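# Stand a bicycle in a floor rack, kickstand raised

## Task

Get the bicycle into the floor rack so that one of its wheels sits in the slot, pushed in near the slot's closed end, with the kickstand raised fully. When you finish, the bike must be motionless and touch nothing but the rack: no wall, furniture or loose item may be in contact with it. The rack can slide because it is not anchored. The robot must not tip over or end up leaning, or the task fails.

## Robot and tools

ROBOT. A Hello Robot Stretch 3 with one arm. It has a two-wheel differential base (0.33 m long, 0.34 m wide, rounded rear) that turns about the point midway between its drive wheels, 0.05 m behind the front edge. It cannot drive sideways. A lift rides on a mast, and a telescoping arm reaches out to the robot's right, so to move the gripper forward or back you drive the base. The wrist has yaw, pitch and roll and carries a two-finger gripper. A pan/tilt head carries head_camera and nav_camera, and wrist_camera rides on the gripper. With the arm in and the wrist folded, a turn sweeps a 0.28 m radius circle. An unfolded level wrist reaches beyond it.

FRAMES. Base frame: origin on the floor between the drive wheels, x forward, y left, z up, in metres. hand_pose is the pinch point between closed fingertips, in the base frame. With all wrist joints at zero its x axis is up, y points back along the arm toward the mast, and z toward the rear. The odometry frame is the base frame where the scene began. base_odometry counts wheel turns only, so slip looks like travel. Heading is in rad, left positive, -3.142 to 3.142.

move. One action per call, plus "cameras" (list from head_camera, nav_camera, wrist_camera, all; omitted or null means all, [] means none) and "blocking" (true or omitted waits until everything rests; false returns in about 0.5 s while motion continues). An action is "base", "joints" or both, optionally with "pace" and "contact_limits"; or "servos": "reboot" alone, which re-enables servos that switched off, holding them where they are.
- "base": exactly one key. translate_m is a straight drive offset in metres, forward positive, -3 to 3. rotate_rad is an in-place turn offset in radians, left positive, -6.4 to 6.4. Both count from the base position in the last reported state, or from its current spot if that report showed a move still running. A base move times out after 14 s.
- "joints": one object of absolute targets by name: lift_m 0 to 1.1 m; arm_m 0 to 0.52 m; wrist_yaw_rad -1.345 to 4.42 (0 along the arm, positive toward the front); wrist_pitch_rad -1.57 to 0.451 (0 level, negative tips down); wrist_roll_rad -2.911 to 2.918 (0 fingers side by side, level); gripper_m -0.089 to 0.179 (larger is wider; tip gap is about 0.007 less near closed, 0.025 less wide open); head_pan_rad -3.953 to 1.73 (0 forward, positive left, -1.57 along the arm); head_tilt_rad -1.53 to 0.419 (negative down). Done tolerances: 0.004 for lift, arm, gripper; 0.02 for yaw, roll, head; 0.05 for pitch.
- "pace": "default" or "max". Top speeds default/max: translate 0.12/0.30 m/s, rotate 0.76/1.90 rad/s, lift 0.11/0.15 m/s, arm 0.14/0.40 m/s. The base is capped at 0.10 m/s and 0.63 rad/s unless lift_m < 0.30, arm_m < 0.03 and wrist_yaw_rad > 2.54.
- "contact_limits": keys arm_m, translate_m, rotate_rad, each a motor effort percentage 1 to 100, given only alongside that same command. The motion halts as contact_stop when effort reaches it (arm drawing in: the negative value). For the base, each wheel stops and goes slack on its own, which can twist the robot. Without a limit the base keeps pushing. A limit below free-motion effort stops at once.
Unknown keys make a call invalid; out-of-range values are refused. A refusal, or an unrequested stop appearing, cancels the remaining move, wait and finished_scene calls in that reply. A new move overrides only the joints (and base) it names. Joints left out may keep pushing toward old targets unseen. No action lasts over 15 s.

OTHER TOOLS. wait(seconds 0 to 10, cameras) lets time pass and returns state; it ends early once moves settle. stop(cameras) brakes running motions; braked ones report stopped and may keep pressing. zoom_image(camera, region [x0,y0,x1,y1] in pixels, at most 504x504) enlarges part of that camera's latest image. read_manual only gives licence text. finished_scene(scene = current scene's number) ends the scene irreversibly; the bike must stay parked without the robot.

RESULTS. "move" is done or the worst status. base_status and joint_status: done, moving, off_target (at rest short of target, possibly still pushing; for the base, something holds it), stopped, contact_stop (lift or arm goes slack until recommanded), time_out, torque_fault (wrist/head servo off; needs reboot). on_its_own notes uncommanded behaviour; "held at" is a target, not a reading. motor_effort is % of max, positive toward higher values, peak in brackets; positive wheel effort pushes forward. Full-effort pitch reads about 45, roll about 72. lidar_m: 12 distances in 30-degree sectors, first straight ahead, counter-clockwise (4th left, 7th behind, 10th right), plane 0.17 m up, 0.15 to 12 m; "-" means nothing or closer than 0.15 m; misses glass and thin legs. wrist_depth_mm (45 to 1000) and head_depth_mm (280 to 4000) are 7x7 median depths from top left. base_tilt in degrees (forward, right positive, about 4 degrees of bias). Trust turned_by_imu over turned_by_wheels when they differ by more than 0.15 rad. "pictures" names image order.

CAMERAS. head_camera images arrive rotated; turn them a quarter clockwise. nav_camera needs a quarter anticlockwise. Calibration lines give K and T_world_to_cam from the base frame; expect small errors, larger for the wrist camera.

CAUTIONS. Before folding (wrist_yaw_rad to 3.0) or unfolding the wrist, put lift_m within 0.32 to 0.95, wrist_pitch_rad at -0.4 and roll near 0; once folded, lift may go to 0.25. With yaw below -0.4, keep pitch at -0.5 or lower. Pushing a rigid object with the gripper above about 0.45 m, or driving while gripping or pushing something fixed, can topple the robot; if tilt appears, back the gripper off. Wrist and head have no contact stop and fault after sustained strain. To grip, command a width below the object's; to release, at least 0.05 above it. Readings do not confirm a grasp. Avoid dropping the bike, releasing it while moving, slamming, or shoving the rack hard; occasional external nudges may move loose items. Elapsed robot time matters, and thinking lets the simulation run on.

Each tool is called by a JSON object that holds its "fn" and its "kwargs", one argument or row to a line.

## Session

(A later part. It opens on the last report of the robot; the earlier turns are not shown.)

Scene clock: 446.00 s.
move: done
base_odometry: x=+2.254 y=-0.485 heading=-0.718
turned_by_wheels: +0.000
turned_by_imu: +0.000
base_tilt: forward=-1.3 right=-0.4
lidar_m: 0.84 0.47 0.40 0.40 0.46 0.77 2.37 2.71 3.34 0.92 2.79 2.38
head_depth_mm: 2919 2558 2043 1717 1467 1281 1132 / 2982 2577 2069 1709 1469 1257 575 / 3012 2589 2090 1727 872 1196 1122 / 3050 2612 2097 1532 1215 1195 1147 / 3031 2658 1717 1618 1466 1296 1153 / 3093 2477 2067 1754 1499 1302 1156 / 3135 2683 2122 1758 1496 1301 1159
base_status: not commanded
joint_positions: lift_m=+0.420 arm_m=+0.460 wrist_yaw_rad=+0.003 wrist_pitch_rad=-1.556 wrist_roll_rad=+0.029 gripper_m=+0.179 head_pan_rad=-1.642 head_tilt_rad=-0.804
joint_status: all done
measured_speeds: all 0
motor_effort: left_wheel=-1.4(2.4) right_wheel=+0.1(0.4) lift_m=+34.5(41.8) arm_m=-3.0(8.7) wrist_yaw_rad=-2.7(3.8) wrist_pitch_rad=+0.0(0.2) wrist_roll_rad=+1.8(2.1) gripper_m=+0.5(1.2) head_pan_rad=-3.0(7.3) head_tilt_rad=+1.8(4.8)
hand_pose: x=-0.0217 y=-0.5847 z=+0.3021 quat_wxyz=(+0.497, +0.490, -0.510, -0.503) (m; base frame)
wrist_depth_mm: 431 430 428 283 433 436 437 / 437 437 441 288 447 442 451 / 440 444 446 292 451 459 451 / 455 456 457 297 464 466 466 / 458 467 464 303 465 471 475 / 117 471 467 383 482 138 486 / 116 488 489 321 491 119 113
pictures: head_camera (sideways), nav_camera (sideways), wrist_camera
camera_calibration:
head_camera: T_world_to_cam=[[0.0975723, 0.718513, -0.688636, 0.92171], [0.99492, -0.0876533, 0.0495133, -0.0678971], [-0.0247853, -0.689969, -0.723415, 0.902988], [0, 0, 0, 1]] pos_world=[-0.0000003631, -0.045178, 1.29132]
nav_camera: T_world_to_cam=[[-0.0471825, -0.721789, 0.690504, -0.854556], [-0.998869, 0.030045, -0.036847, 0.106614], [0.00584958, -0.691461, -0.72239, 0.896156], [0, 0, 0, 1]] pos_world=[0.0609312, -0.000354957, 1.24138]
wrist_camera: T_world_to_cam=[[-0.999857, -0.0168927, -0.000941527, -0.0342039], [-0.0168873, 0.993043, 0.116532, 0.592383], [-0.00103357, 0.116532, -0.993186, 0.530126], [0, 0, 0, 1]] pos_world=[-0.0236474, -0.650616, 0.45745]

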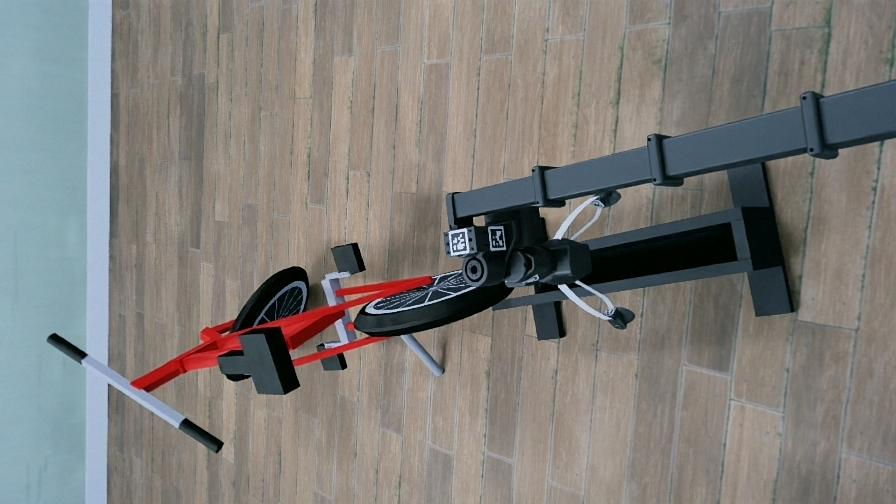

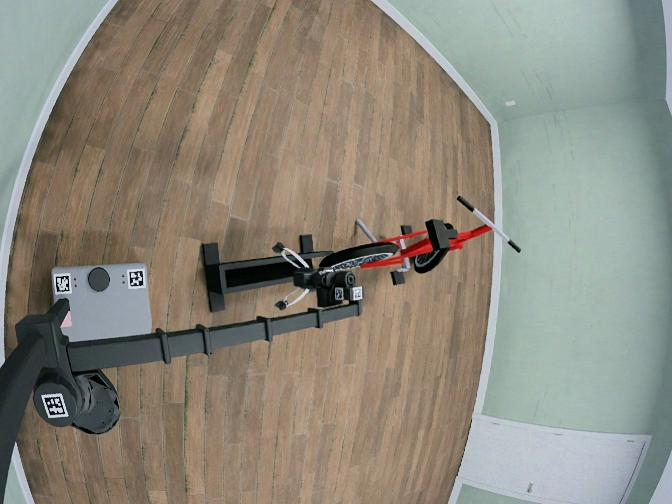

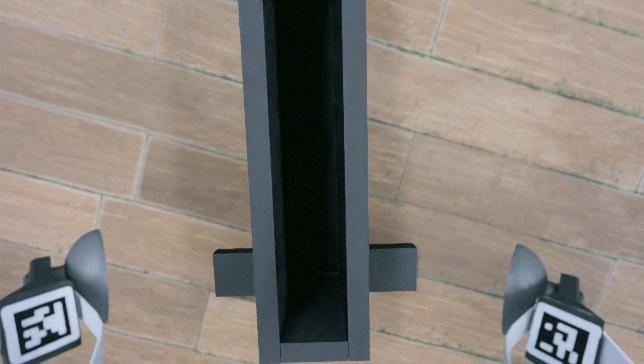

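{"fn": "move", "kwargs": {
  "joints": {"arm_m": 0.0, "gripper_m": -0.02},
  "pace": "max",
  "cameras": []
}}

{"fn": "move", "kwargs": {
  "joints": {"wrist_pitch_rad": 0.0, "wrist_roll_rad": 0.0},
  "pace": "max",
  "cameras": []
}}

{"fn": "move", "kwargs": {
  "joints": {"lift_m": 0.01},
  "pace": "max"
}}

Scene clock: 458.13 s.
move: done
base_odometry: x=+2.254 y=-0.485 heading=-0.718
turned_by_wheels: +0.000
turned_by_imu: +0.000
base_tilt: forward=-1.3 right=-0.5
lidar_m: 0.84 0.47 0.40 0.40 0.46 0.77 2.37 2.71 3.34 0.92 2.79 2.38
head_depth_mm: 2926 2585 2052 1707 1455 1277 1133 / 2927 2595 2062 1713 1469 1282 1145 / 3001 2624 2076 1719 1476 1291 1145 / 3036 2642 2074 1686 1449 1211 1151 / 3027 2636 1725 1623 1463 1298 1154 / 3087 2489 2051 1751 1500 1306 1159 / 3165 2674 2140 1754 1498 1307 1158
base_status: not commanded
joint_positions: lift_m=+0.420 arm_m=+0.000 wrist_yaw_rad=+0.001 wrist_pitch_rad=-1.554 wrist_roll_rad=+0.031 gripper_m=-0.020 head_pan_rad=-1.642 head_tilt_rad=-0.803
joint_status: all done
measured_speeds: all 0
motor_effort: left_wheel=-1.7(2.3) right_wheel=+0.0(0.4) lift_m=+31.9(33.7) arm_m=-15.0(21.9) wrist_yaw_rad=-0.3(3.3) wrist_pitch_rad=-0.3(0.6) wrist_roll_rad=+1.6(1.9) gripper_m=-6.0(82.6) head_pan_rad=-3.3(4.2) head_tilt_rad=+1.2(2.0)
hand_pose: x=-0.0217 y=-0.1252 z=+0.3021 quat_wxyz=(+0.497, +0.488, -0.511, -0.503) (m; base frame)
wrist_depth_mm: 427 430 432 433 437 436 436 / 436 436 444 443 441 448 450 / 445 441 444 449 452 455 454 / 454 458 453 300 303 309 469 / 462 468 466 305 308 310 478 / 474 473 125 130 314 316 490 / 480 484 121 125 320 326 492
pictures: none
No camera images: "cameras" was empty.

Scene clock: 459.50 s.
move: done
base_odometry: x=+2.254 y=-0.485 heading=-0.718
turned_by_wheels: +0.000
turned_by_imu: +0.000
base_tilt: forward=-1.4 right=-0.5
lidar_m: 0.84 0.47 0.40 0.40 0.46 0.77 2.37 2.71 3.34 0.92 2.79 2.38
head_depth_mm: 2946 2582 2049 1708 1467 1280 1138 / 2966 2595 2066 1716 1469 1283 1140 / 3026 2591 2074 1732 1480 1288 1109 / 3009 2633 2096 1700 1447 1154 657 / 3061 2651 1720 1618 1466 1299 1152 / 3093 2485 2073 1756 1499 1307 1153 / 3138 2684 2136 1760 1503 1308 1160
base_status: not commanded
joint_positions: lift_m=+0.420 arm_m=+0.000 wrist_yaw_rad=+0.001 wrist_pitch_rad=-0.025 wrist_roll_rad=+0.006 gripper_m=-0.020 head_pan_rad=-1.642 head_tilt_rad=-0.803
joint_status: all done
measured_speeds: all 0
motor_effort: left_wheel=-1.7(2.1) right_wheel=+0.0(0.3) lift_m=+29.9(32.4) arm_m=-14.4(15.4) wrist_yaw_rad=-1.9(2.3) wrist_pitch_rad=+4.5(4.8) wrist_roll_rad=-2.1(3.3) gripper_m=-6.6(6.8) head_pan_rad=-3.5(3.8) head_tilt_rad=+0.7(2.1)
hand_pose: x=-0.0211 y=-0.4005 z=+0.5283 quat_wxyz=(+0.705, +0.009, -0.709, -0.009) (m; base frame)
wrist_depth_mm: - - - - - - - / - - - - - - - / - - - - - - - / - - - - - - - / - - - - - - - / - - 125 130 - - - / 894 940 121 125 906 995 -
pictures: none
No camera images: "cameras" was empty.

Scene clock: 462.70 s.
move: contact_stop
base_odometry: x=+2.254 y=-0.485 heading=-0.718
turned_by_wheels: +0.000
turned_by_imu: +0.000
base_tilt: forward=-1.3 right=-0.4
lidar_m: 0.84 0.47 0.40 0.40 0.46 0.77 2.37 2.71 3.33 0.92 2.79 2.38
head_depth_mm: 2934 2580 2071 1718 1462 1279 1137 / 2950 2610 2064 1723 1472 1291 1143 / 2980 2609 2065 1726 1481 1285 1144 / 3052 2639 2079 1699 1457 1206 1130 / 3066 2651 1722 1594 1466 1301 1151 / 3093 2491 2051 1757 1491 1301 1156 / 3171 2679 2121 1767 1510 1305 1157
base_status: not commanded
joint_positions: lift_m=+0.075 arm_m=+0.000 wrist_yaw_rad=-0.003 wrist_pitch_rad=-0.021 wrist_roll_rad=+0.005 gripper_m=-0.020 head_pan_rad=-1.642 head_tilt_rad=-0.802
joint_status: lift_m contact_stop (moved -0.345 of -0.410)
measured_speeds: all 0
on_its_own: lift_m is slack since a contact_stop (your +0.010 is given up)
motor_effort: left_wheel=-1.5(2.3) right_wheel=+0.2(0.6) lift_m=+26.5(35.6) arm_m=+19.4(20.0) wrist_yaw_rad=+3.2(9.4) wrist_pitch_rad=+3.9(4.7) wrist_roll_rad=-1.9(2.4) gripper_m=-6.4(7.2) head_pan_rad=-2.8(4.1) head_tilt_rad=+1.2(2.3)
hand_pose: x=-0.0222 y=-0.4006 z=+0.1841 quat_wxyz=(+0.706, +0.007, -0.709, -0.009) (m; base frame)
wrist_depth_mm: - - - - - - - / - - - - - - - / - - - - - - - / - - - 685 - - - / 706 729 728 314 804 843 881 / 497 508 125 130 489 561 578 / 385 395 121 125 381 419 430
pictures: head_camera (sideways), nav_camera (sideways), wrist_camera
ARM HIT: the arm struck its own base or body hard.
camera_calibration:
head_camera: T_world_to_cam=[[0.0977836, 0.717658, -0.689497, 0.92283], [0.994891, -0.087968, 0.0495334, -0.0679231], [-0.0251057, -0.690818, -0.722593, 0.901921], [0, 0, 0, 1]] pos_world=[-0.0000182166, -0.0451882, 1.29137]
nav_camera: T_world_to_cam=[[-0.0473948, -0.72095, 0.691364, -0.855676], [-0.998861, 0.0303762, -0.0367983, 0.106551], [0.00552875, -0.692321, -0.721569, 0.89509], [0, 0, 0, 1]] pos_world=[0.0609259, -0.000447387, 1.24137]
wrist_camera: T_world_to_cam=[[-0.999252, 0.000208886, 0.0386711, -0.0321557], [-0.0381861, 0.152629, -0.987545, 0.289396], [-0.00610862, -0.988283, -0.152507, -0.206085], [0, 0, 0, 1]] pos_world=[-0.0223396, -0.247834, 0.255606]

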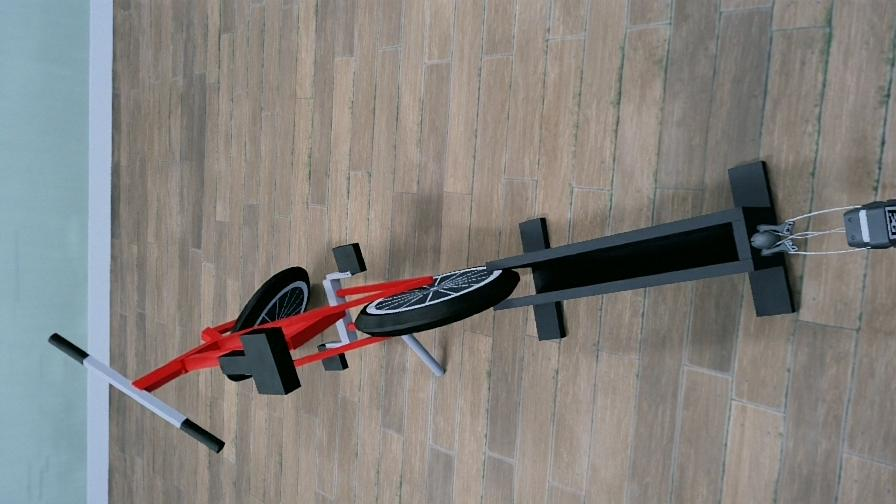

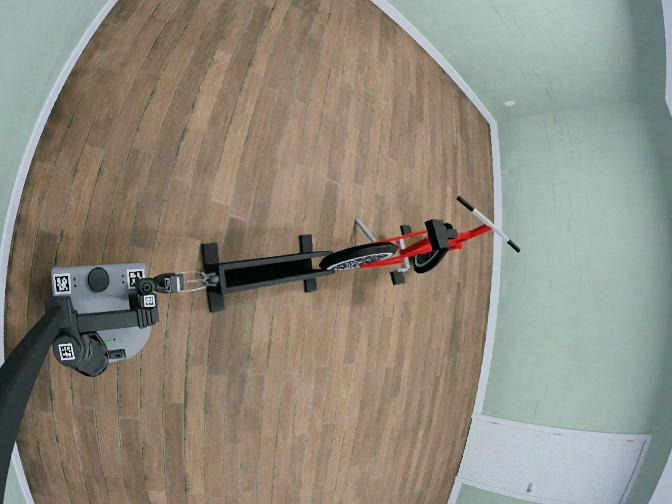

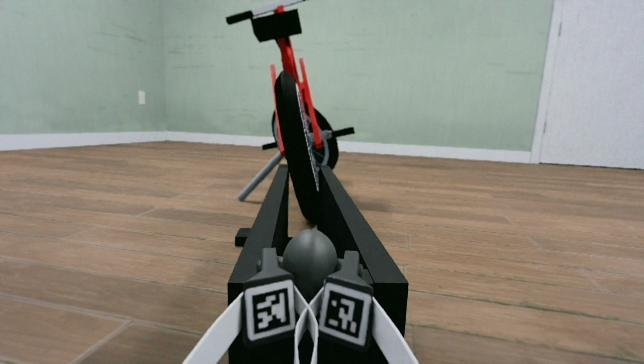

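{"fn": "zoom_image", "kwargs": {
  "camera": "wrist_camera",
  "region": [210, 0, 430, 240]
}}

{"fn": "zoom_image", "kwargs": {
  "camera": "head_camera",
  "region": [330, 220, 580, 400]
}}

Scaled by 2.100.

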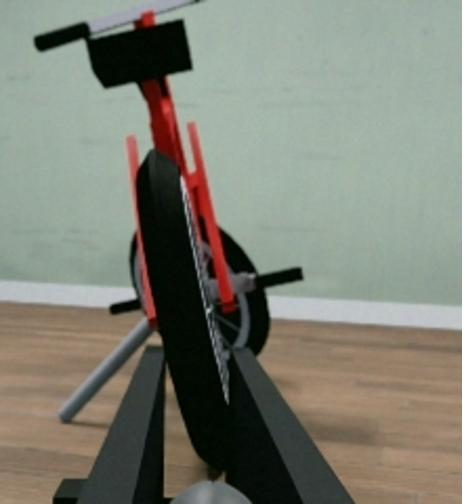

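Scaled by 2.016 from the camera's 896x504 image, which has a finer 1280x720 frame.

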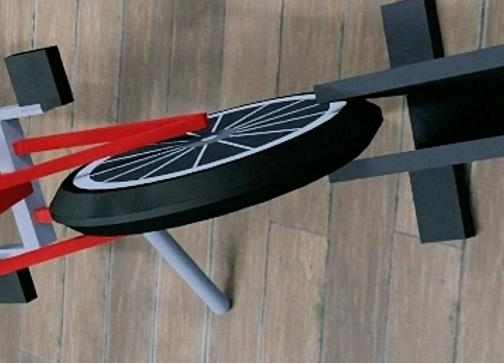

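{"fn": "move", "kwargs": {
  "joints": {"lift_m": 0.22, "gripper_m": 0.179, "wrist_yaw_rad": 0.06},
  "cameras": []
}}

{"fn": "move", "kwargs": {
  "joints": {"arm_m": 0.12},
  "cameras": ["head_camera", "wrist_camera"]
}}

Scene clock: 483.70 s.
move: done
base_odometry: x=+2.254 y=-0.485 heading=-0.718
turned_by_wheels: +0.000
turned_by_imu: +0.000
base_tilt: forward=-1.3 right=-0.5
lidar_m: 0.84 0.47 0.40 0.40 0.46 0.77 2.37 2.71 3.34 0.92 2.78 2.38
head_depth_mm: 2937 2582 2070 1698 1466 1282 1133 / 2961 2600 2070 1719 1471 1284 1145 / 3012 2652 2073 1733 1474 1288 1141 / 3053 2639 2078 1699 1455 1206 1131 / 3034 2654 1727 1583 1461 1304 1154 / 3093 2497 2062 1746 1497 1303 1157 / 3149 2705 2125 1757 1504 1309 1161
base_status: not commanded
joint_positions: lift_m=+0.220 arm_m=+0.000 wrist_yaw_rad=+0.057 wrist_pitch_rad=-0.021 wrist_roll_rad=+0.005 gripper_m=+0.179 head_pan_rad=-1.642 head_tilt_rad=-0.802
joint_status: all done
measured_speeds: all 0
motor_effort: left_wheel=-1.3(2.3) right_wheel=+0.2(0.5) lift_m=+35.4(40.0) arm_m=+13.2(16.2) wrist_yaw_rad=+2.5(4.8) wrist_pitch_rad=+3.9(4.3) wrist_roll_rad=-1.6(2.3) gripper_m=-0.1(83.7) head_pan_rad=-3.1(3.7) head_tilt_rad=+1.2(1.9)
hand_pose: x=-0.0068 y=-0.4002 z=+0.3292 quat_wxyz=(+0.705, +0.028, -0.708, +0.012) (m; base frame)
wrist_depth_mm: - - - - - - - / - - - - - - - / - - - - - - - / - - - - - - - / - - - - - - - / 117 799 816 751 865 138 909 / 116 611 621 398 654 119 114
pictures: none
No camera images: "cameras" was empty.

Scene clock: 485.83 s.
move: done
base_odometry: x=+2.254 y=-0.485 heading=-0.718
turned_by_wheels: +0.000
turned_by_imu: +0.000
base_tilt: forward=-1.3 right=-0.4
lidar_m: 0.84 0.47 0.40 0.40 0.46 0.77 2.37 2.71 3.34 0.92 2.79 2.38
head_depth_mm: 2954 2581 2062 1713 1466 1283 1134 / 2958 2597 2077 1715 1474 1284 1139 / 3002 2629 2073 1733 1476 1288 780 / 3027 2620 2098 1692 1456 1180 1109 / 3031 2656 1737 1582 1468 1276 1155 / 3101 2491 2057 1748 1498 1302 1154 / 3136 2706 2137 1753 1502 1316 1160
base_status: not commanded
joint_positions: lift_m=+0.220 arm_m=+0.120 wrist_yaw_rad=+0.058 wrist_pitch_rad=-0.021 wrist_roll_rad=+0.005 gripper_m=+0.179 head_pan_rad=-1.642 head_tilt_rad=-0.802
joint_status: all done
measured_speeds: all 0
motor_effort: left_wheel=-1.5(2.3) right_wheel=+0.4(0.5) lift_m=+34.5(36.1) arm_m=+15.9(20.8) wrist_yaw_rad=+0.2(3.4) wrist_pitch_rad=+3.8(4.2) wrist_roll_rad=-2.2(2.3) gripper_m=+0.0(1.4) head_pan_rad=-3.1(4.1) head_tilt_rad=+1.6(1.8)
hand_pose: x=-0.0065 y=-0.5202 z=+0.3292 quat_wxyz=(+0.705, +0.028, -0.708, +0.013) (m; base frame)
wrist_depth_mm: - - - - - - - / - - - - - - - / - - - - - - - / - - - - - - - / - - - 929 - - - / 117 789 819 608 844 138 914 / 116 614 627 421 640 119 114
pictures: head_camera (sideways), wrist_camera
camera_calibration:
head_camera: T_world_to_cam=[[0.0977832, 0.717658, -0.689497, 0.92283], [0.994891, -0.0879674, 0.0495333, -0.0679231], [-0.0251052, -0.690817, -0.722593, 0.901921], [0, 0, 0, 1]] pos_world=[-0.0000181895, -0.0451882, 1.29137]
wrist_camera: T_world_to_cam=[[-0.997388, -0.0610071, 0.0386708, -0.0539209], [-0.047467, 0.15005, -0.987538, 0.450115], [0.0544443, -0.986794, -0.152554, -0.300841], [0, 0, 0, 1]] pos_world=[-0.0160354, -0.367698, 0.400696]

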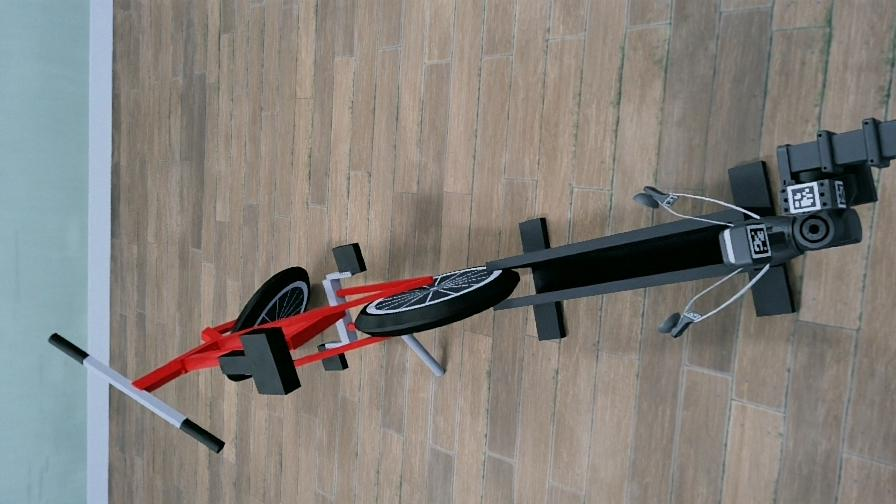

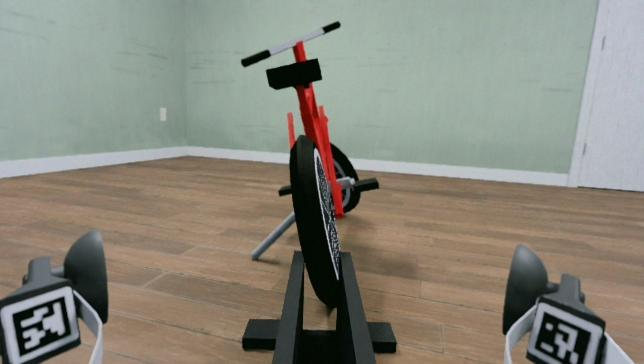

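{"fn": "move", "kwargs": {
  "joints": {"lift_m": 0.05},
  "cameras": ["head_camera", "wrist_camera"]
}}

Scene clock: 491.40 s.
move: done
base_odometry: x=+2.254 y=-0.485 heading=-0.718
turned_by_wheels: +0.000
turned_by_imu: +0.000
base_tilt: forward=-1.3 right=-0.4
lidar_m: 0.84 0.47 0.40 0.40 0.46 0.77 2.37 2.71 3.35 3.34 2.79 2.38
head_depth_mm: 2917 2576 2047 1710 1464 1285 1137 / 2979 2587 2071 1725 1475 1288 1138 / 3004 2593 2083 1731 1468 1285 1048 / 3034 2640 2096 1688 1450 1214 1049 / 3022 2659 1721 1625 1461 1295 1153 / 3051 2502 2058 1757 1498 1305 1152 / 3145 2695 2136 1753 1506 1308 1158
base_status: not commanded
joint_positions: lift_m=+0.050 arm_m=+0.120 wrist_yaw_rad=+0.058 wrist_pitch_rad=+0.001 wrist_roll_rad=-0.006 gripper_m=+0.179 head_pan_rad=-1.642 head_tilt_rad=-0.802
joint_status: all done
measured_speeds: all 0
motor_effort: left_wheel=-1.5(2.2) right_wheel=+0.3(0.5) lift_m=+15.1(30.3) arm_m=+16.1(16.4) wrist_yaw_rad=+2.8(2.8) wrist_pitch_rad=-0.1(4.2) wrist_roll_rad=+1.7(2.3) gripper_m=+0.1(0.9) head_pan_rad=-3.2(3.9) head_tilt_rad=+1.5(1.9)
hand_pose: x=-0.0065 y=-0.5208 z=+0.1648 quat_wxyz=(+0.709, +0.021, -0.705, +0.021) (m; base frame)
wrist_depth_mm: - - - - - - - / - - - - - - - / - - - - - - - / - - - 563 - - - / 707 701 713 480 666 849 900 / 117 473 159 330 181 138 565 / 116 363 112 307 157 117 114
pictures: head_camera (sideways), wrist_camera
camera_calibration:
head_camera: T_world_to_cam=[[0.0977834, 0.717658, -0.689497, 0.92283], [0.994891, -0.0879678, 0.0495333, -0.0679231], [-0.0251055, -0.690817, -0.722593, 0.901921], [0, 0, 0, 1]] pos_world=[-0.0000182057, -0.0451882, 1.29137]
wrist_camera: T_world_to_cam=[[-0.996963, -0.0601298, 0.0494923, -0.0488894], [-0.0568606, 0.127755, -0.990175, 0.276636], [0.0532161, -0.989981, -0.130786, -0.331753], [0, 0, 0, 1]] pos_world=[-0.0153566, -0.366711, 0.232949]

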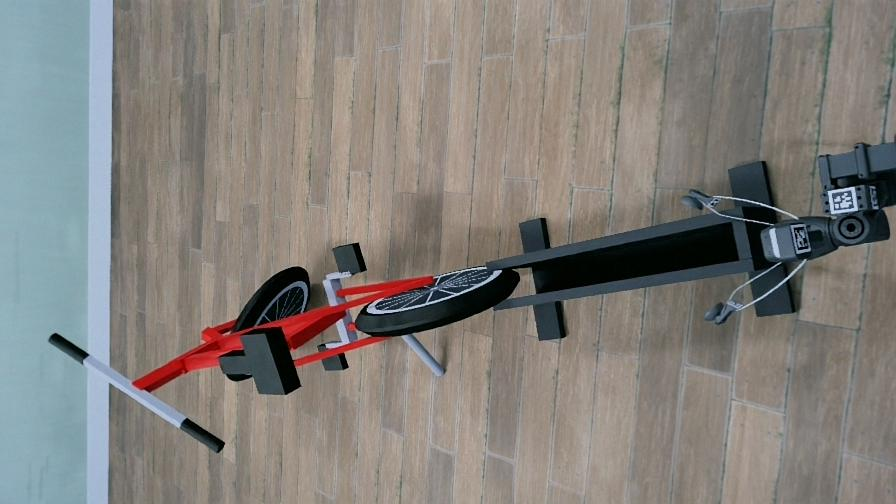

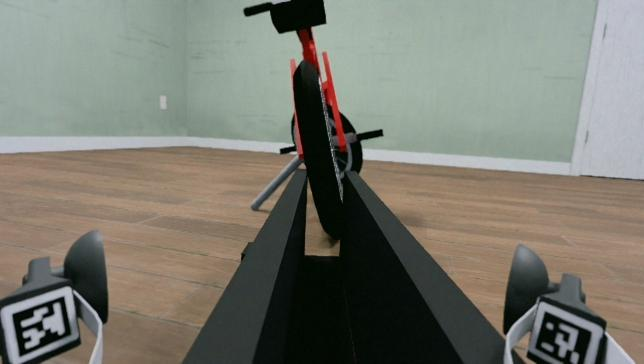

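{"fn": "move", "kwargs": {
  "joints": {"lift_m": 0.012},
  "cameras": ["head_camera", "wrist_camera"]
}}

Scene clock: 495.90 s.
move: contact_stop
base_odometry: x=+2.254 y=-0.485 heading=-0.718
turned_by_wheels: +0.000
turned_by_imu: +0.000
base_tilt: forward=-1.3 right=-0.5
lidar_m: 0.84 0.47 0.40 0.40 0.46 0.77 2.37 2.71 3.39 0.93 2.78 2.37
head_depth_mm: 2925 2588 2052 1705 1461 1282 1138 / 2940 2581 2071 1718 1471 1290 1141 / 3008 2609 2085 1723 1474 1288 1057 / 3034 2639 2093 1704 1446 1198 1054 / 3048 2655 1741 1625 1451 1299 1152 / 3103 2491 2060 1753 1501 1302 1156 / 3148 2708 2127 1776 1506 1309 1160
base_status: not commanded
joint_positions: lift_m=+0.036 arm_m=+0.120 wrist_yaw_rad=+0.054 wrist_pitch_rad=+0.053 wrist_roll_rad=-0.029 gripper_m=+0.179 head_pan_rad=-1.642 head_tilt_rad=-0.802
joint_status: lift_m contact_stop (moved -0.014 of -0.038)
measured_speeds: all 0
on_its_own: lift_m is slack since a contact_stop (your +0.012 is given up); wrist_pitch_rad is at rest, and its effort (-9.7) is outside its rest range (-8 to +12)
motor_effort: left_wheel=-1.3(2.2) right_wheel=+0.9(0.9) lift_m=+25.9(25.9) arm_m=+15.2(16.5) wrist_yaw_rad=+4.0(6.2) wrist_pitch_rad=-9.7(12.4) wrist_roll_rad=+9.5(10.3) gripper_m=+0.6(1.1) head_pan_rad=-3.3(3.9) head_tilt_rad=+1.0(1.5)
hand_pose: x=-0.0075 y=-0.5218 z=+0.1641 quat_wxyz=(+0.717, +0.000, -0.696, +0.037) (m; base frame)
wrist_depth_mm: - - - - - - - / - - - - - - - / - - - - - - - / - - - 581 - - - / 777 765 807 434 882 - - / 117 500 149 394 193 137 659 / 116 390 108 292 171 117 114
pictures: head_camera (sideways), wrist_camera
camera_calibration:
head_camera: T_world_to_cam=[[0.0977833, 0.717658, -0.689497, 0.92283], [0.994891, -0.0879677, 0.0495333, -0.0679231], [-0.0251054, -0.690817, -0.722593, 0.901921], [0, 0, 0, 1]] pos_world=[-0.0000182003, -0.0451882, 1.29137]
wrist_camera: T_world_to_cam=[[-0.995963, -0.0522452, 0.0729952, -0.0496258], [-0.0768222, 0.0754364, -0.994187, 0.249179], [0.046435, -0.995781, -0.0791454, -0.344289], [0, 0, 0, 1]] pos_world=[-0.014296, -0.364226, 0.224104]

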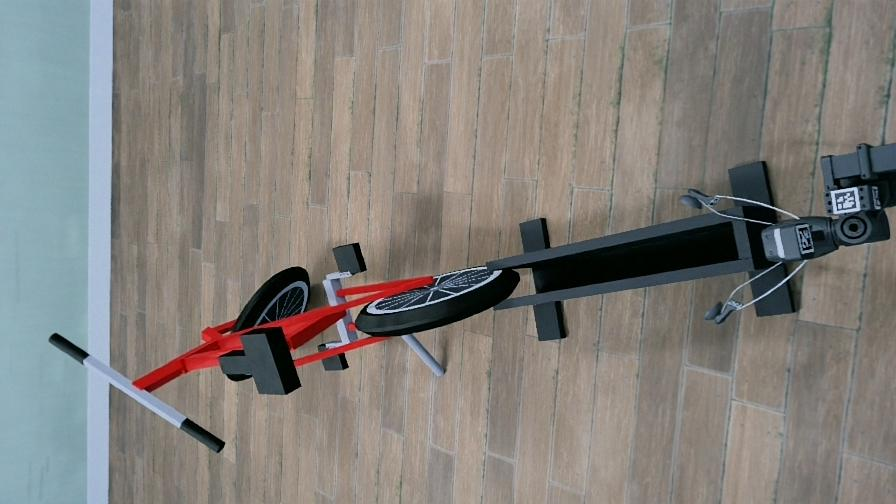

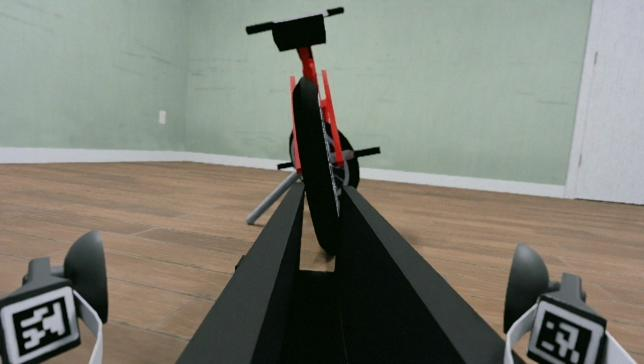

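{"fn": "move", "kwargs": {
  "joints": {"lift_m": 0.08},
  "cameras": []
}}

{"fn": "move", "kwargs": {
  "joints": {"arm_m": 0.085, "wrist_pitch_rad": 0.0},
  "cameras": []
}}

{"fn": "move", "kwargs": {
  "joints": {"lift_m": 0.015},
  "cameras": ["head_camera", "wrist_camera"]
}}

Scene clock: 505.07 s.
move: done
base_odometry: x=+2.254 y=-0.485 heading=-0.718
turned_by_wheels: +0.000
turned_by_imu: +0.000
base_tilt: forward=-1.3 right=-0.5
lidar_m: 0.84 0.47 0.40 0.40 0.46 0.77 2.37 2.72 3.34 0.92 2.79 2.37
head_depth_mm: 2949 2581 2052 1706 1462 1278 1143 / 2967 2597 2066 1720 1469 1283 1139 / 2991 2613 2084 1723 1484 1288 916 / 3062 2643 2079 1694 1458 1214 1097 / 3051 2643 1728 1580 1466 1301 1148 / 3110 2498 2052 1749 1491 1305 1156 / 3131 2711 2131 1759 1504 1309 1165
base_status: not commanded
joint_positions: lift_m=+0.080 arm_m=+0.120 wrist_yaw_rad=+0.058 wrist_pitch_rad=-0.016 wrist_roll_rad=-0.006 gripper_m=+0.179 head_pan_rad=-1.642 head_tilt_rad=-0.802
joint_status: all done
measured_speeds: all 0
motor_effort: left_wheel=-1.6(2.4) right_wheel=+0.9(1.0) lift_m=+35.7(39.0) arm_m=+14.2(15.8) wrist_yaw_rad=+0.5(6.0) wrist_pitch_rad=+2.9(9.7) wrist_roll_rad=+1.8(9.5) gripper_m=+0.4(1.7) head_pan_rad=-3.2(3.8) head_tilt_rad=+1.0(1.7)
hand_pose: x=-0.0065 y=-0.5204 z=+0.1906 quat_wxyz=(+0.709, +0.026, -0.704, +0.015) (m; base frame)
wrist_depth_mm: - - - - - - - / - - - - - - - / - - - 925 - - - / - - - 574 - - - / 761 738 769 484 780 895 927 / 117 517 501 335 261 138 604 / 116 396 162 314 178 119 114
pictures: none
No camera images: "cameras" was empty.

Scene clock: 506.33 s.
move: done
base_odometry: x=+2.254 y=-0.485 heading=-0.718
turned_by_wheels: +0.000
turned_by_imu: +0.000
base_tilt: forward=-1.3 right=-0.5
lidar_m: 0.84 0.47 0.40 0.40 0.46 0.77 2.37 2.72 3.34 0.92 2.80 2.37
head_depth_mm: 2950 2562 2043 1711 1461 1284 1135 / 2953 2581 2065 1722 1470 1282 1140 / 3001 2608 2098 1723 1472 1290 1143 / 3051 2642 2098 1696 1445 1209 1098 / 3062 2633 1719 1581 1460 1300 1149 / 3084 2484 2063 1745 1487 1311 1157 / 3143 2683 2125 1762 1505 1309 1160
base_status: not commanded
joint_positions: lift_m=+0.080 arm_m=+0.085 wrist_yaw_rad=+0.058 wrist_pitch_rad=-0.016 wrist_roll_rad=-0.006 gripper_m=+0.179 head_pan_rad=-1.642 head_tilt_rad=-0.802
joint_status: all done
measured_speeds: all 0
motor_effort: left_wheel=-1.5(2.2) right_wheel=+0.5(0.9) lift_m=+34.9(36.8) arm_m=-14.3(22.0) wrist_yaw_rad=+1.0(2.4) wrist_pitch_rad=+3.0(4.5) wrist_roll_rad=+1.6(2.0) gripper_m=+0.7(1.0) head_pan_rad=-2.6(3.9) head_tilt_rad=+1.4(1.9)
hand_pose: x=-0.0065 y=-0.4854 z=+0.1905 quat_wxyz=(+0.709, +0.027, -0.704, +0.015) (m; base frame)
wrist_depth_mm: - - - - - - - / - - - - - - - / - - - - - - - / - - - 613 - - - / 765 736 782 504 790 900 953 / 117 514 497 337 267 138 603 / 116 396 163 321 179 120 114
pictures: none
No camera images: "cameras" was empty.

Scene clock: 507.37 s.
move: contact_stop
base_odometry: x=+2.254 y=-0.485 heading=-0.718
turned_by_wheels: +0.000
turned_by_imu: +0.000
base_tilt: forward=-1.4 right=-0.4
lidar_m: 0.84 0.47 0.40 0.40 0.46 0.78 2.37 2.71 3.46 0.93 2.77 2.37
head_depth_mm: 2936 2584 2073 1708 1470 1282 1137 / 2976 2587 2069 1713 1467 1283 1137 / 2999 2609 2088 1727 1475 1289 1145 / 3050 2625 2093 1696 1454 1203 1097 / 3065 2636 1733 1632 1460 1301 1149 / 3091 2486 2054 1759 1498 1306 1150 / 3137 2707 2131 1769 1503 1308 1162
base_status: not commanded
joint_positions: lift_m=+0.034 arm_m=+0.085 wrist_yaw_rad=+0.054 wrist_pitch_rad=+0.053 wrist_roll_rad=-0.033 gripper_m=+0.179 head_pan_rad=-1.642 head_tilt_rad=-0.802
joint_status: lift_m contact_stop (moved -0.046 of -0.065)
measured_speeds: all 0
on_its_own: lift_m is slack since a contact_stop (your +0.015 is given up); wrist_pitch_rad is at rest, and its effort (-9.6) is outside its rest range (-8 to +12)
motor_effort: left_wheel=-1.6(2.0) right_wheel=+1.0(1.1) lift_m=+26.6(33.9) arm_m=-7.3(15.1) wrist_yaw_rad=+5.5(5.9) wrist_pitch_rad=-9.6(12.4) wrist_roll_rad=+10.8(11.8) gripper_m=+0.0(1.0) head_pan_rad=-3.2(3.7) head_tilt_rad=+0.5(1.5)
hand_pose: x=-0.0075 y=-0.4867 z=+0.1619 quat_wxyz=(+0.718, +0.000, -0.695, +0.037) (m; base frame)
wrist_depth_mm: - - - - - - - / - - - - - - - / - - - - - - - / - - - 599 - - - / 764 764 795 451 874 - - / 117 492 143 323 187 137 663 / 116 369 106 109 113 116 113
pictures: head_camera (sideways), wrist_camera
camera_calibration:
head_camera: T_world_to_cam=[[0.0977834, 0.717657, -0.689498, 0.922831], [0.994891, -0.0879677, 0.0495334, -0.0679231], [-0.0251056, -0.690819, -0.722592, 0.90192], [0, 0, 0, 1]] pos_world=[-0.0000182068, -0.0451882, 1.29137]
wrist_camera: T_world_to_cam=[[-0.99567, -0.0518905, 0.0771235, -0.0481567], [-0.080899, 0.07509, -0.99389, 0.244108], [0.0457822, -0.995826, -0.0789628, -0.309614], [0, 0, 0, 1]] pos_world=[-0.0140253, -0.329151, 0.221882]

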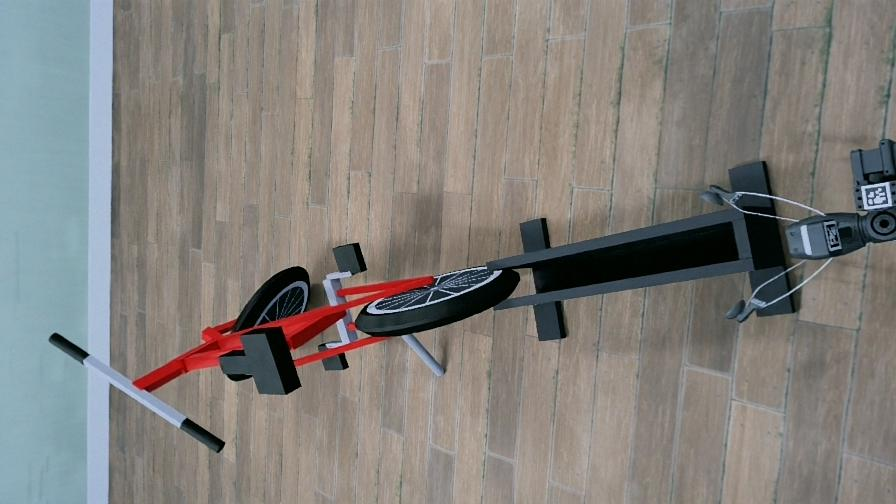

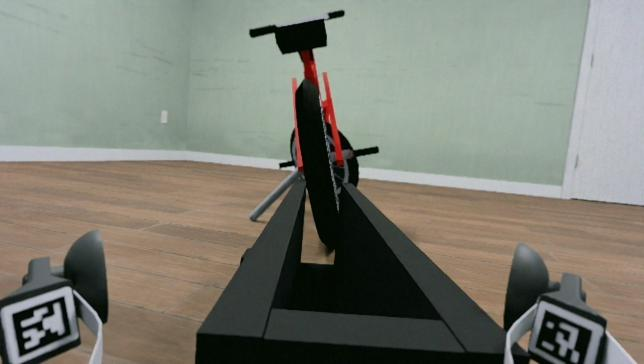

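{"fn": "move", "kwargs": {
  "joints": {"lift_m": 0.08},
  "cameras": []
}}

{"fn": "move", "kwargs": {
  "base": {"translate_m": -0.015},
  "joints": {"wrist_roll_rad": 0.01},
  "cameras": []
}}

{"fn": "move", "kwargs": {
  "joints": {"lift_m": 0.015},
  "cameras": ["head_camera", "wrist_camera"]
}}

Scene clock: 513.97 s.
move: done
base_odometry: x=+2.254 y=-0.485 heading=-0.718
turned_by_wheels: +0.000
turned_by_imu: +0.000
base_tilt: forward=-1.4 right=-0.5
lidar_m: 0.84 0.47 0.40 0.40 0.46 0.77 2.37 2.71 3.34 0.92 2.80 2.38
head_depth_mm: 2952 2565 2060 1705 1466 1279 1137 / 2949 2604 2068 1721 1467 1283 1141 / 2998 2620 2080 1730 1478 1285 1146 / 3049 2620 2086 1691 1453 1212 1095 / 3046 2653 1727 1587 1461 1300 1154 / 3082 2487 2051 1741 1498 1304 1153 / 3124 2714 2132 1770 1507 1306 1161
base_status: not commanded
joint_positions: lift_m=+0.080 arm_m=+0.085 wrist_yaw_rad=+0.058 wrist_pitch_rad=-0.016 wrist_roll_rad=-0.006 gripper_m=+0.179 head_pan_rad=-1.642 head_tilt_rad=-0.802
joint_status: all done
measured_speeds: all 0
motor_effort: left_wheel=-1.8(2.2) right_wheel=+0.8(1.0) lift_m=+35.9(39.6) arm_m=+9.0(18.6) wrist_yaw_rad=+2.4(6.2) wrist_pitch_rad=+2.8(9.6) wrist_roll_rad=+1.7(10.9) gripper_m=+0.5(1.3) head_pan_rad=-3.0(3.9) head_tilt_rad=+1.0(1.8)
hand_pose: x=-0.0067 y=-0.4854 z=+0.1906 quat_wxyz=(+0.709, +0.026, -0.704, +0.015) (m; base frame)
wrist_depth_mm: - - - - - - - / - - - - - - - / - - - - - - - / - - - 608 - - - / 767 739 775 499 785 893 939 / 117 517 500 339 264 138 612 / 116 399 162 315 179 120 114
pictures: none
No camera images: "cameras" was empty.

Scene clock: 514.97 s.
move: done
base_odometry: x=+2.243 y=-0.475 heading=-0.718
turned_by_wheels: +0.000
turned_by_imu: +0.000
base_tilt: forward=-1.3 right=-0.5
lidar_m: 0.85 0.47 0.41 0.40 0.46 0.78 2.36 2.70 3.34 0.92 2.80 2.39
head_depth_mm: 2939 2550 2057 1708 1461 1285 1138 / 2971 2578 2069 1717 1471 1285 1138 / 2998 2612 2079 1726 1474 1290 1145 / 3018 2631 2090 1731 1450 1211 1095 / 3036 2663 1718 1489 1484 1294 1153 / 3038 2515 2000 1750 1497 1303 1158 / 3149 2687 2144 1774 1504 1302 1162
base_status: done
joint_positions: lift_m=+0.080 arm_m=+0.085 wrist_yaw_rad=+0.058 wrist_pitch_rad=-0.016 wrist_roll_rad=+0.004 gripper_m=+0.179 head_pan_rad=-1.642 head_tilt_rad=-0.802
joint_status: all done
measured_speeds: all 0
motor_effort: left_wheel=-3.2(8.6) right_wheel=-1.7(4.7) lift_m=+34.4(35.5) arm_m=-0.1(9.7) wrist_yaw_rad=+1.5(3.1) wrist_pitch_rad=+2.9(3.3) wrist_roll_rad=+1.5(2.3) gripper_m=-0.6(1.0) head_pan_rad=-3.6(3.7) head_tilt_rad=+1.2(1.8)
hand_pose: x=-0.0067 y=-0.4854 z=+0.1906 quat_wxyz=(+0.706, +0.026, -0.708, +0.014) (m; base frame)
wrist_depth_mm: - - - - - - - / - - - - - - - / - - - - - - - / - - - 611 - - - / 793 753 775 551 835 866 908 / 117 520 237 331 534 138 593 / 116 403 161 301 179 119 114
pictures: none
No camera images: "cameras" was empty.

Scene clock: 516.40 s.
move: done
base_odometry: x=+2.243 y=-0.475 heading=-0.718
turned_by_wheels: +0.000
turned_by_imu: +0.000
base_tilt: forward=-1.3 right=-0.4
lidar_m: 0.85 0.47 0.40 0.40 0.46 0.78 2.36 2.69 3.43 0.92 2.80 2.39
head_depth_mm: 2963 2578 2037 1710 1461 1278 1137 / 2951 2579 2059 1714 1470 1282 1140 / 2964 2608 2076 1731 1483 1288 1149 / 3048 2656 2081 1728 1451 1211 1113 / 3062 2677 1725 1489 1487 1299 1151 / 3062 2471 2004 1763 1502 1305 1158 / 3164 2706 2138 1765 1500 1315 1160
base_status: not commanded
joint_positions: lift_m=+0.015 arm_m=+0.085 wrist_yaw_rad=+0.058 wrist_pitch_rad=-0.017 wrist_roll_rad=+0.004 gripper_m=+0.179 head_pan_rad=-1.642 head_tilt_rad=-0.802
joint_status: all done
measured_speeds: all 0
motor_effort: left_wheel=-3.8(4.1) right_wheel=-1.3(1.8) lift_m=+16.9(33.6) arm_m=-12.4(12.4) wrist_yaw_rad=+1.5(3.7) wrist_pitch_rad=+3.2(3.3) wrist_roll_rad=+1.8(2.1) gripper_m=-0.2(0.9) head_pan_rad=-3.6(3.8) head_tilt_rad=+1.3(1.9)
hand_pose: x=-0.0067 y=-0.4854 z=+0.1253 quat_wxyz=(+0.706, +0.027, -0.708, +0.014) (m; base frame)
wrist_depth_mm: - - - - - - - / - - - - - - - / - - - 763 - - - / 931 - 212 491 - - - / 543 103 103 103 112 655 679 / 117 105 105 105 106 134 448 / 116 108 108 108 108 117 114
pictures: head_camera (sideways), wrist_camera
camera_calibration:
head_camera: T_world_to_cam=[[0.0977833, 0.717657, -0.689498, 0.922831], [0.994891, -0.0879676, 0.0495334, -0.0679231], [-0.0251055, -0.690818, -0.722592, 0.90192], [0, 0, 0, 1]] pos_world=[-0.0000182013, -0.0451882, 1.29137]
wrist_camera: T_world_to_cam=[[-0.997397, -0.0601606, 0.0397452, -0.0438052], [-0.0481744, 0.145871, -0.98813, 0.241538], [0.0536488, -0.987473, -0.148389, -0.29842], [0, 0, 0, 1]] pos_world=[-0.0160453, -0.33255, 0.19613]

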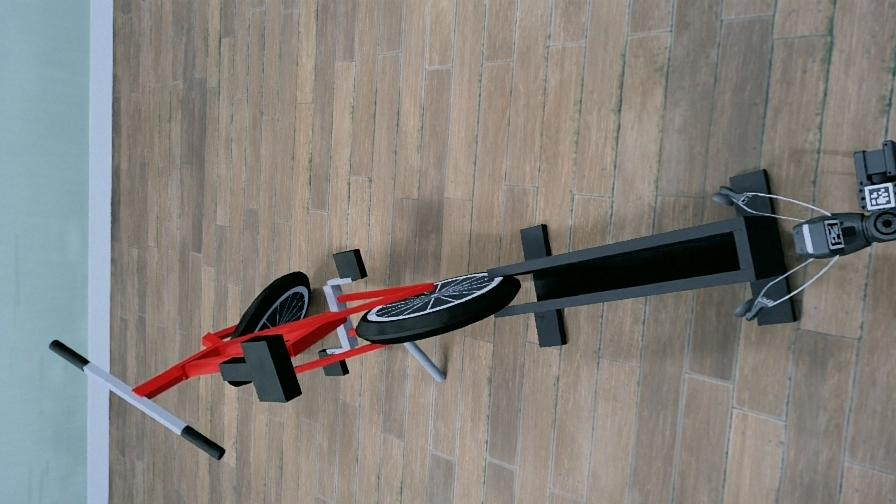

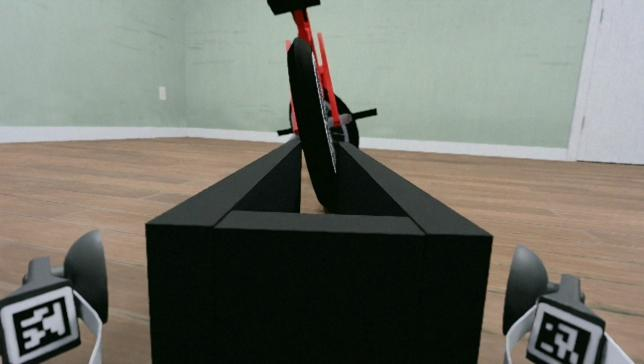

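{"fn": "move", "kwargs": {
  "joints": {"gripper_m": 0.03},
  "cameras": []
}}

{"fn": "move", "kwargs": {
  "joints": {"lift_m": 0.04, "wrist_roll_rad": -0.14},
  "cameras": ["head_camera", "wrist_camera"]
}}

{"fn": "zoom_image", "kwargs": {
  "camera": "wrist_camera",
  "region": [210, 0, 430, 240]
}}

Scene clock: 524.90 s.
move: done
base_odometry: x=+2.243 y=-0.475 heading=-0.718
turned_by_wheels: +0.000
turned_by_imu: +0.000
base_tilt: forward=-1.3 right=-0.5
lidar_m: 0.84 0.47 0.40 0.40 0.46 0.78 2.36 2.70 3.46 0.92 2.80 2.39
head_depth_mm: 2908 2559 2059 1706 1462 1282 1139 / 2957 2596 2078 1718 1473 1289 1138 / 2981 2595 2080 1733 1479 1286 1142 / 3029 2649 2088 1729 1456 1271 1110 / 3060 2658 1725 1502 1460 1292 1145 / 3064 2513 1996 1752 1495 1303 1156 / 3115 2715 2147 1769 1504 1305 1158
base_status: not commanded
joint_positions: lift_m=+0.015 arm_m=+0.085 wrist_yaw_rad=+0.069 wrist_pitch_rad=-0.017 wrist_roll_rad=+0.004 gripper_m=+0.032 head_pan_rad=-1.642 head_tilt_rad=-0.802
joint_status: all done
measured_speeds: all 0
motor_effort: left_wheel=-3.9(4.1) right_wheel=+1.0(1.7) lift_m=+16.6(17.9) arm_m=-1.1(15.5) wrist_yaw_rad=-8.0(8.8) wrist_pitch_rad=+3.3(3.5) wrist_roll_rad=+2.0(2.0) gripper_m=-38.7(99.6) head_pan_rad=-2.9(3.9) head_tilt_rad=+1.7(1.8)
hand_pose: x=-0.0038 y=-0.4851 z=+0.1252 quat_wxyz=(+0.706, +0.031, -0.708, +0.018) (m; base frame)
wrist_depth_mm: - - - - - - - / - - - - - - - / - - - 604 - - - / 949 - 192 431 - - - / 543 107 106 107 105 650 677 / 379 110 108 108 107 144 442 / 109 113 112 111 110 115 330
pictures: none
No camera images: "cameras" was empty.

Scene clock: 525.90 s.
move: off_target
base_odometry: x=+2.243 y=-0.475 heading=-0.718
turned_by_wheels: +0.000
turned_by_imu: +0.000
base_tilt: forward=-1.4 right=-0.5
lidar_m: 0.85 0.47 0.41 0.40 0.46 0.78 2.36 2.70 3.45 0.44 2.80 2.39
head_depth_mm: 2930 2581 2068 1712 1463 1279 1138 / 2967 2585 2072 1711 1470 1287 1137 / 3003 2624 2070 1730 1477 1286 1144 / 3037 2612 2078 1748 1449 1198 1095 / 3060 2660 1718 1490 1458 1299 1151 / 3059 2507 2008 1746 1500 1303 1157 / 3116 2690 2136 1761 1502 1307 1160
base_status: not commanded
joint_positions: lift_m=+0.040 arm_m=+0.085 wrist_yaw_rad=+0.050 wrist_pitch_rad=-0.064 wrist_roll_rad=-0.097 gripper_m=+0.037 head_pan_rad=-1.642 head_tilt_rad=-0.802
joint_status: wrist_roll_rad off_target (ended at -0.097, target -0.140); the others done
measured_speeds: all 0
on_its_own: gripper_m is held at +0.037, not at your +0.030, by its stall guard, which is still easing
motor_effort: left_wheel=-2.7(3.8) right_wheel=+2.7(2.9) lift_m=+39.6(41.7) arm_m=+7.6(7.6) wrist_yaw_rad=+8.6(12.3) wrist_pitch_rad=+11.8(12.0) wrist_roll_rad=-14.4(23.0) gripper_m=-1.8(38.5) head_pan_rad=-3.2(4.0) head_tilt_rad=+1.0(1.7)
hand_pose: x=-0.0088 y=-0.4838 z=+0.1382 quat_wxyz=(+0.741, +0.041, -0.670, -0.003) (m; base frame)
wrist_depth_mm: - - - - - - - / - - - 851 - - - / - - - 600 - - - / 638 742 180 545 - - - / 448 147 110 112 120 746 849 / 336 115 112 113 113 447 542 / 105 116 117 117 116 116 395
pictures: head_camera (sideways), wrist_camera
camera_calibration:
head_camera: T_world_to_cam=[[0.0977791, 0.717593, -0.689564, 0.922918], [0.994891, -0.0879635, 0.0495349, -0.0679252], [-0.0251106, -0.690885, -0.722528, 0.901837], [0, 0, 0, 1]] pos_world=[-0.0000182921, -0.0451892, 1.29138]
wrist_camera: T_world_to_cam=[[-0.988241, -0.0604678, 0.140438, -0.0602421], [-0.149423, 0.187101, -0.97091, 0.270695], [0.0324327, -0.980478, -0.193936, -0.28533], [0, 0, 0, 1]] pos_world=[-0.00983154, -0.33405, 0.215945]

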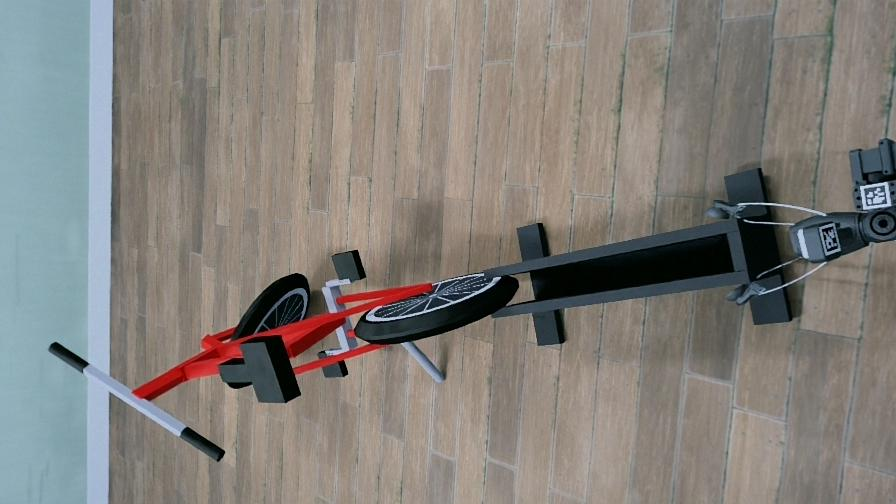

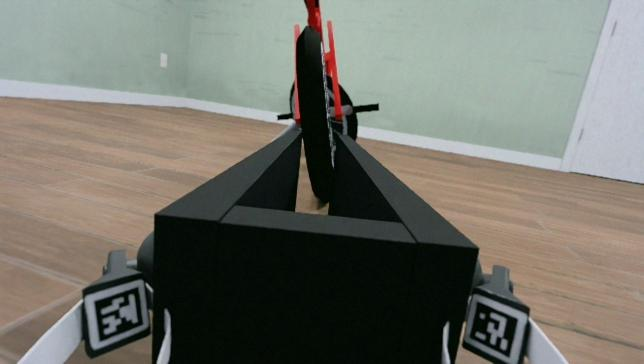

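Scaled by 2.100.

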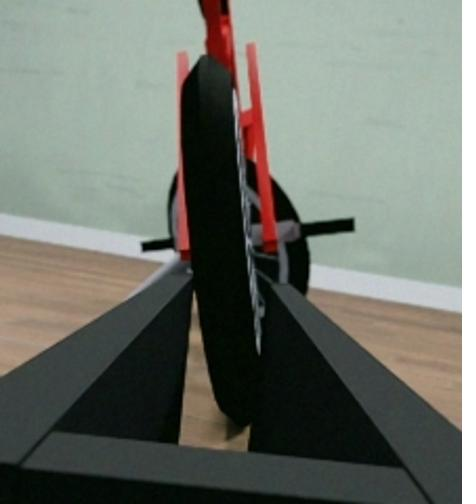

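{"fn": "move", "kwargs": {
  "joints": {"lift_m": 0.046, "wrist_roll_rad": -0.2, "gripper_m": 0.035},
  "cameras": ["wrist_camera"]
}}

{"fn": "zoom_image", "kwargs": {
  "camera": "wrist_camera",
  "region": [210, 0, 430, 240]
}}

Scene clock: 530.20 s.
move: off_target
base_odometry: x=+2.243 y=-0.475 heading=-0.718
turned_by_wheels: +0.000
turned_by_imu: +0.000
base_tilt: forward=-1.4 right=-0.5
lidar_m: 0.85 0.47 0.40 0.40 0.46 0.78 2.36 2.69 3.33 0.44 2.80 2.39
head_depth_mm: 2928 2564 2056 1708 1464 1280 1137 / 2947 2577 2070 1709 1474 1286 1136 / 2988 2621 2087 1725 1477 1290 1145 / 3025 2618 2079 1733 1448 1198 1066 / 3045 2661 1717 1493 1463 1301 1152 / 3058 2496 2003 1746 1502 1307 1153 / 3131 2688 2136 1765 1503 1309 1158
base_status: not commanded
joint_positions: lift_m=+0.046 arm_m=+0.085 wrist_yaw_rad=+0.050 wrist_pitch_rad=-0.066 wrist_roll_rad=-0.148 gripper_m=+0.037 head_pan_rad=-1.642 head_tilt_rad=-0.802
joint_status: wrist_roll_rad off_target (ended at -0.148, target -0.200); the others done
measured_speeds: all 0
motor_effort: left_wheel=-3.1(3.1) right_wheel=+2.9(2.9) lift_m=+39.5(44.3) arm_m=+12.3(15.0) wrist_yaw_rad=+6.9(9.9) wrist_pitch_rad=+11.9(12.2) wrist_roll_rad=-17.3(23.6) gripper_m=-31.7(61.6) head_pan_rad=-3.3(3.8) head_tilt_rad=+1.3(1.9)
hand_pose: x=-0.0088 y=-0.4838 z=+0.1439 quat_wxyz=(+0.757, +0.041, -0.652, -0.003) (m; base frame)
wrist_depth_mm: - - - - - - - / - - - - - - - / 979 - - 588 - - - / 599 695 184 544 - - - / 427 147 110 112 120 837 - / 336 115 112 112 113 496 639 / 106 116 117 116 116 116 439
pictures: wrist_camera
camera_calibration:
wrist_camera: T_world_to_cam=[[-0.979767, -0.0635146, 0.189794, -0.0695396], [-0.19845, 0.185373, -0.962421, 0.273727], [0.0259451, -0.980613, -0.194227, -0.284304], [0, 0, 0, 1]] pos_world=[-0.00643505, -0.333951, 0.221419]

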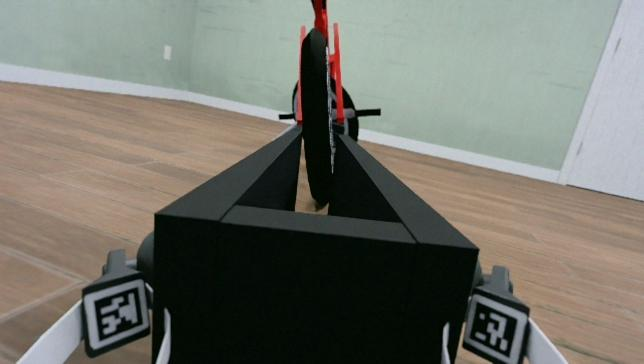

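Scaled by 2.100.

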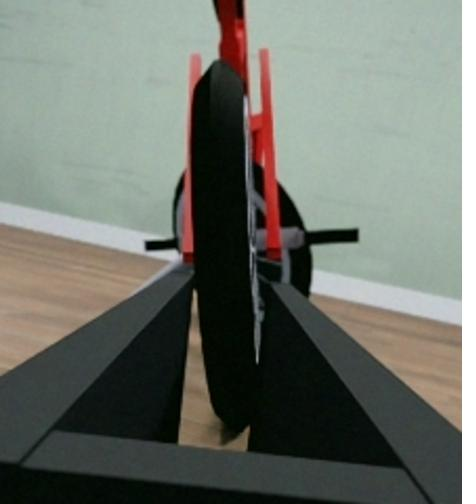

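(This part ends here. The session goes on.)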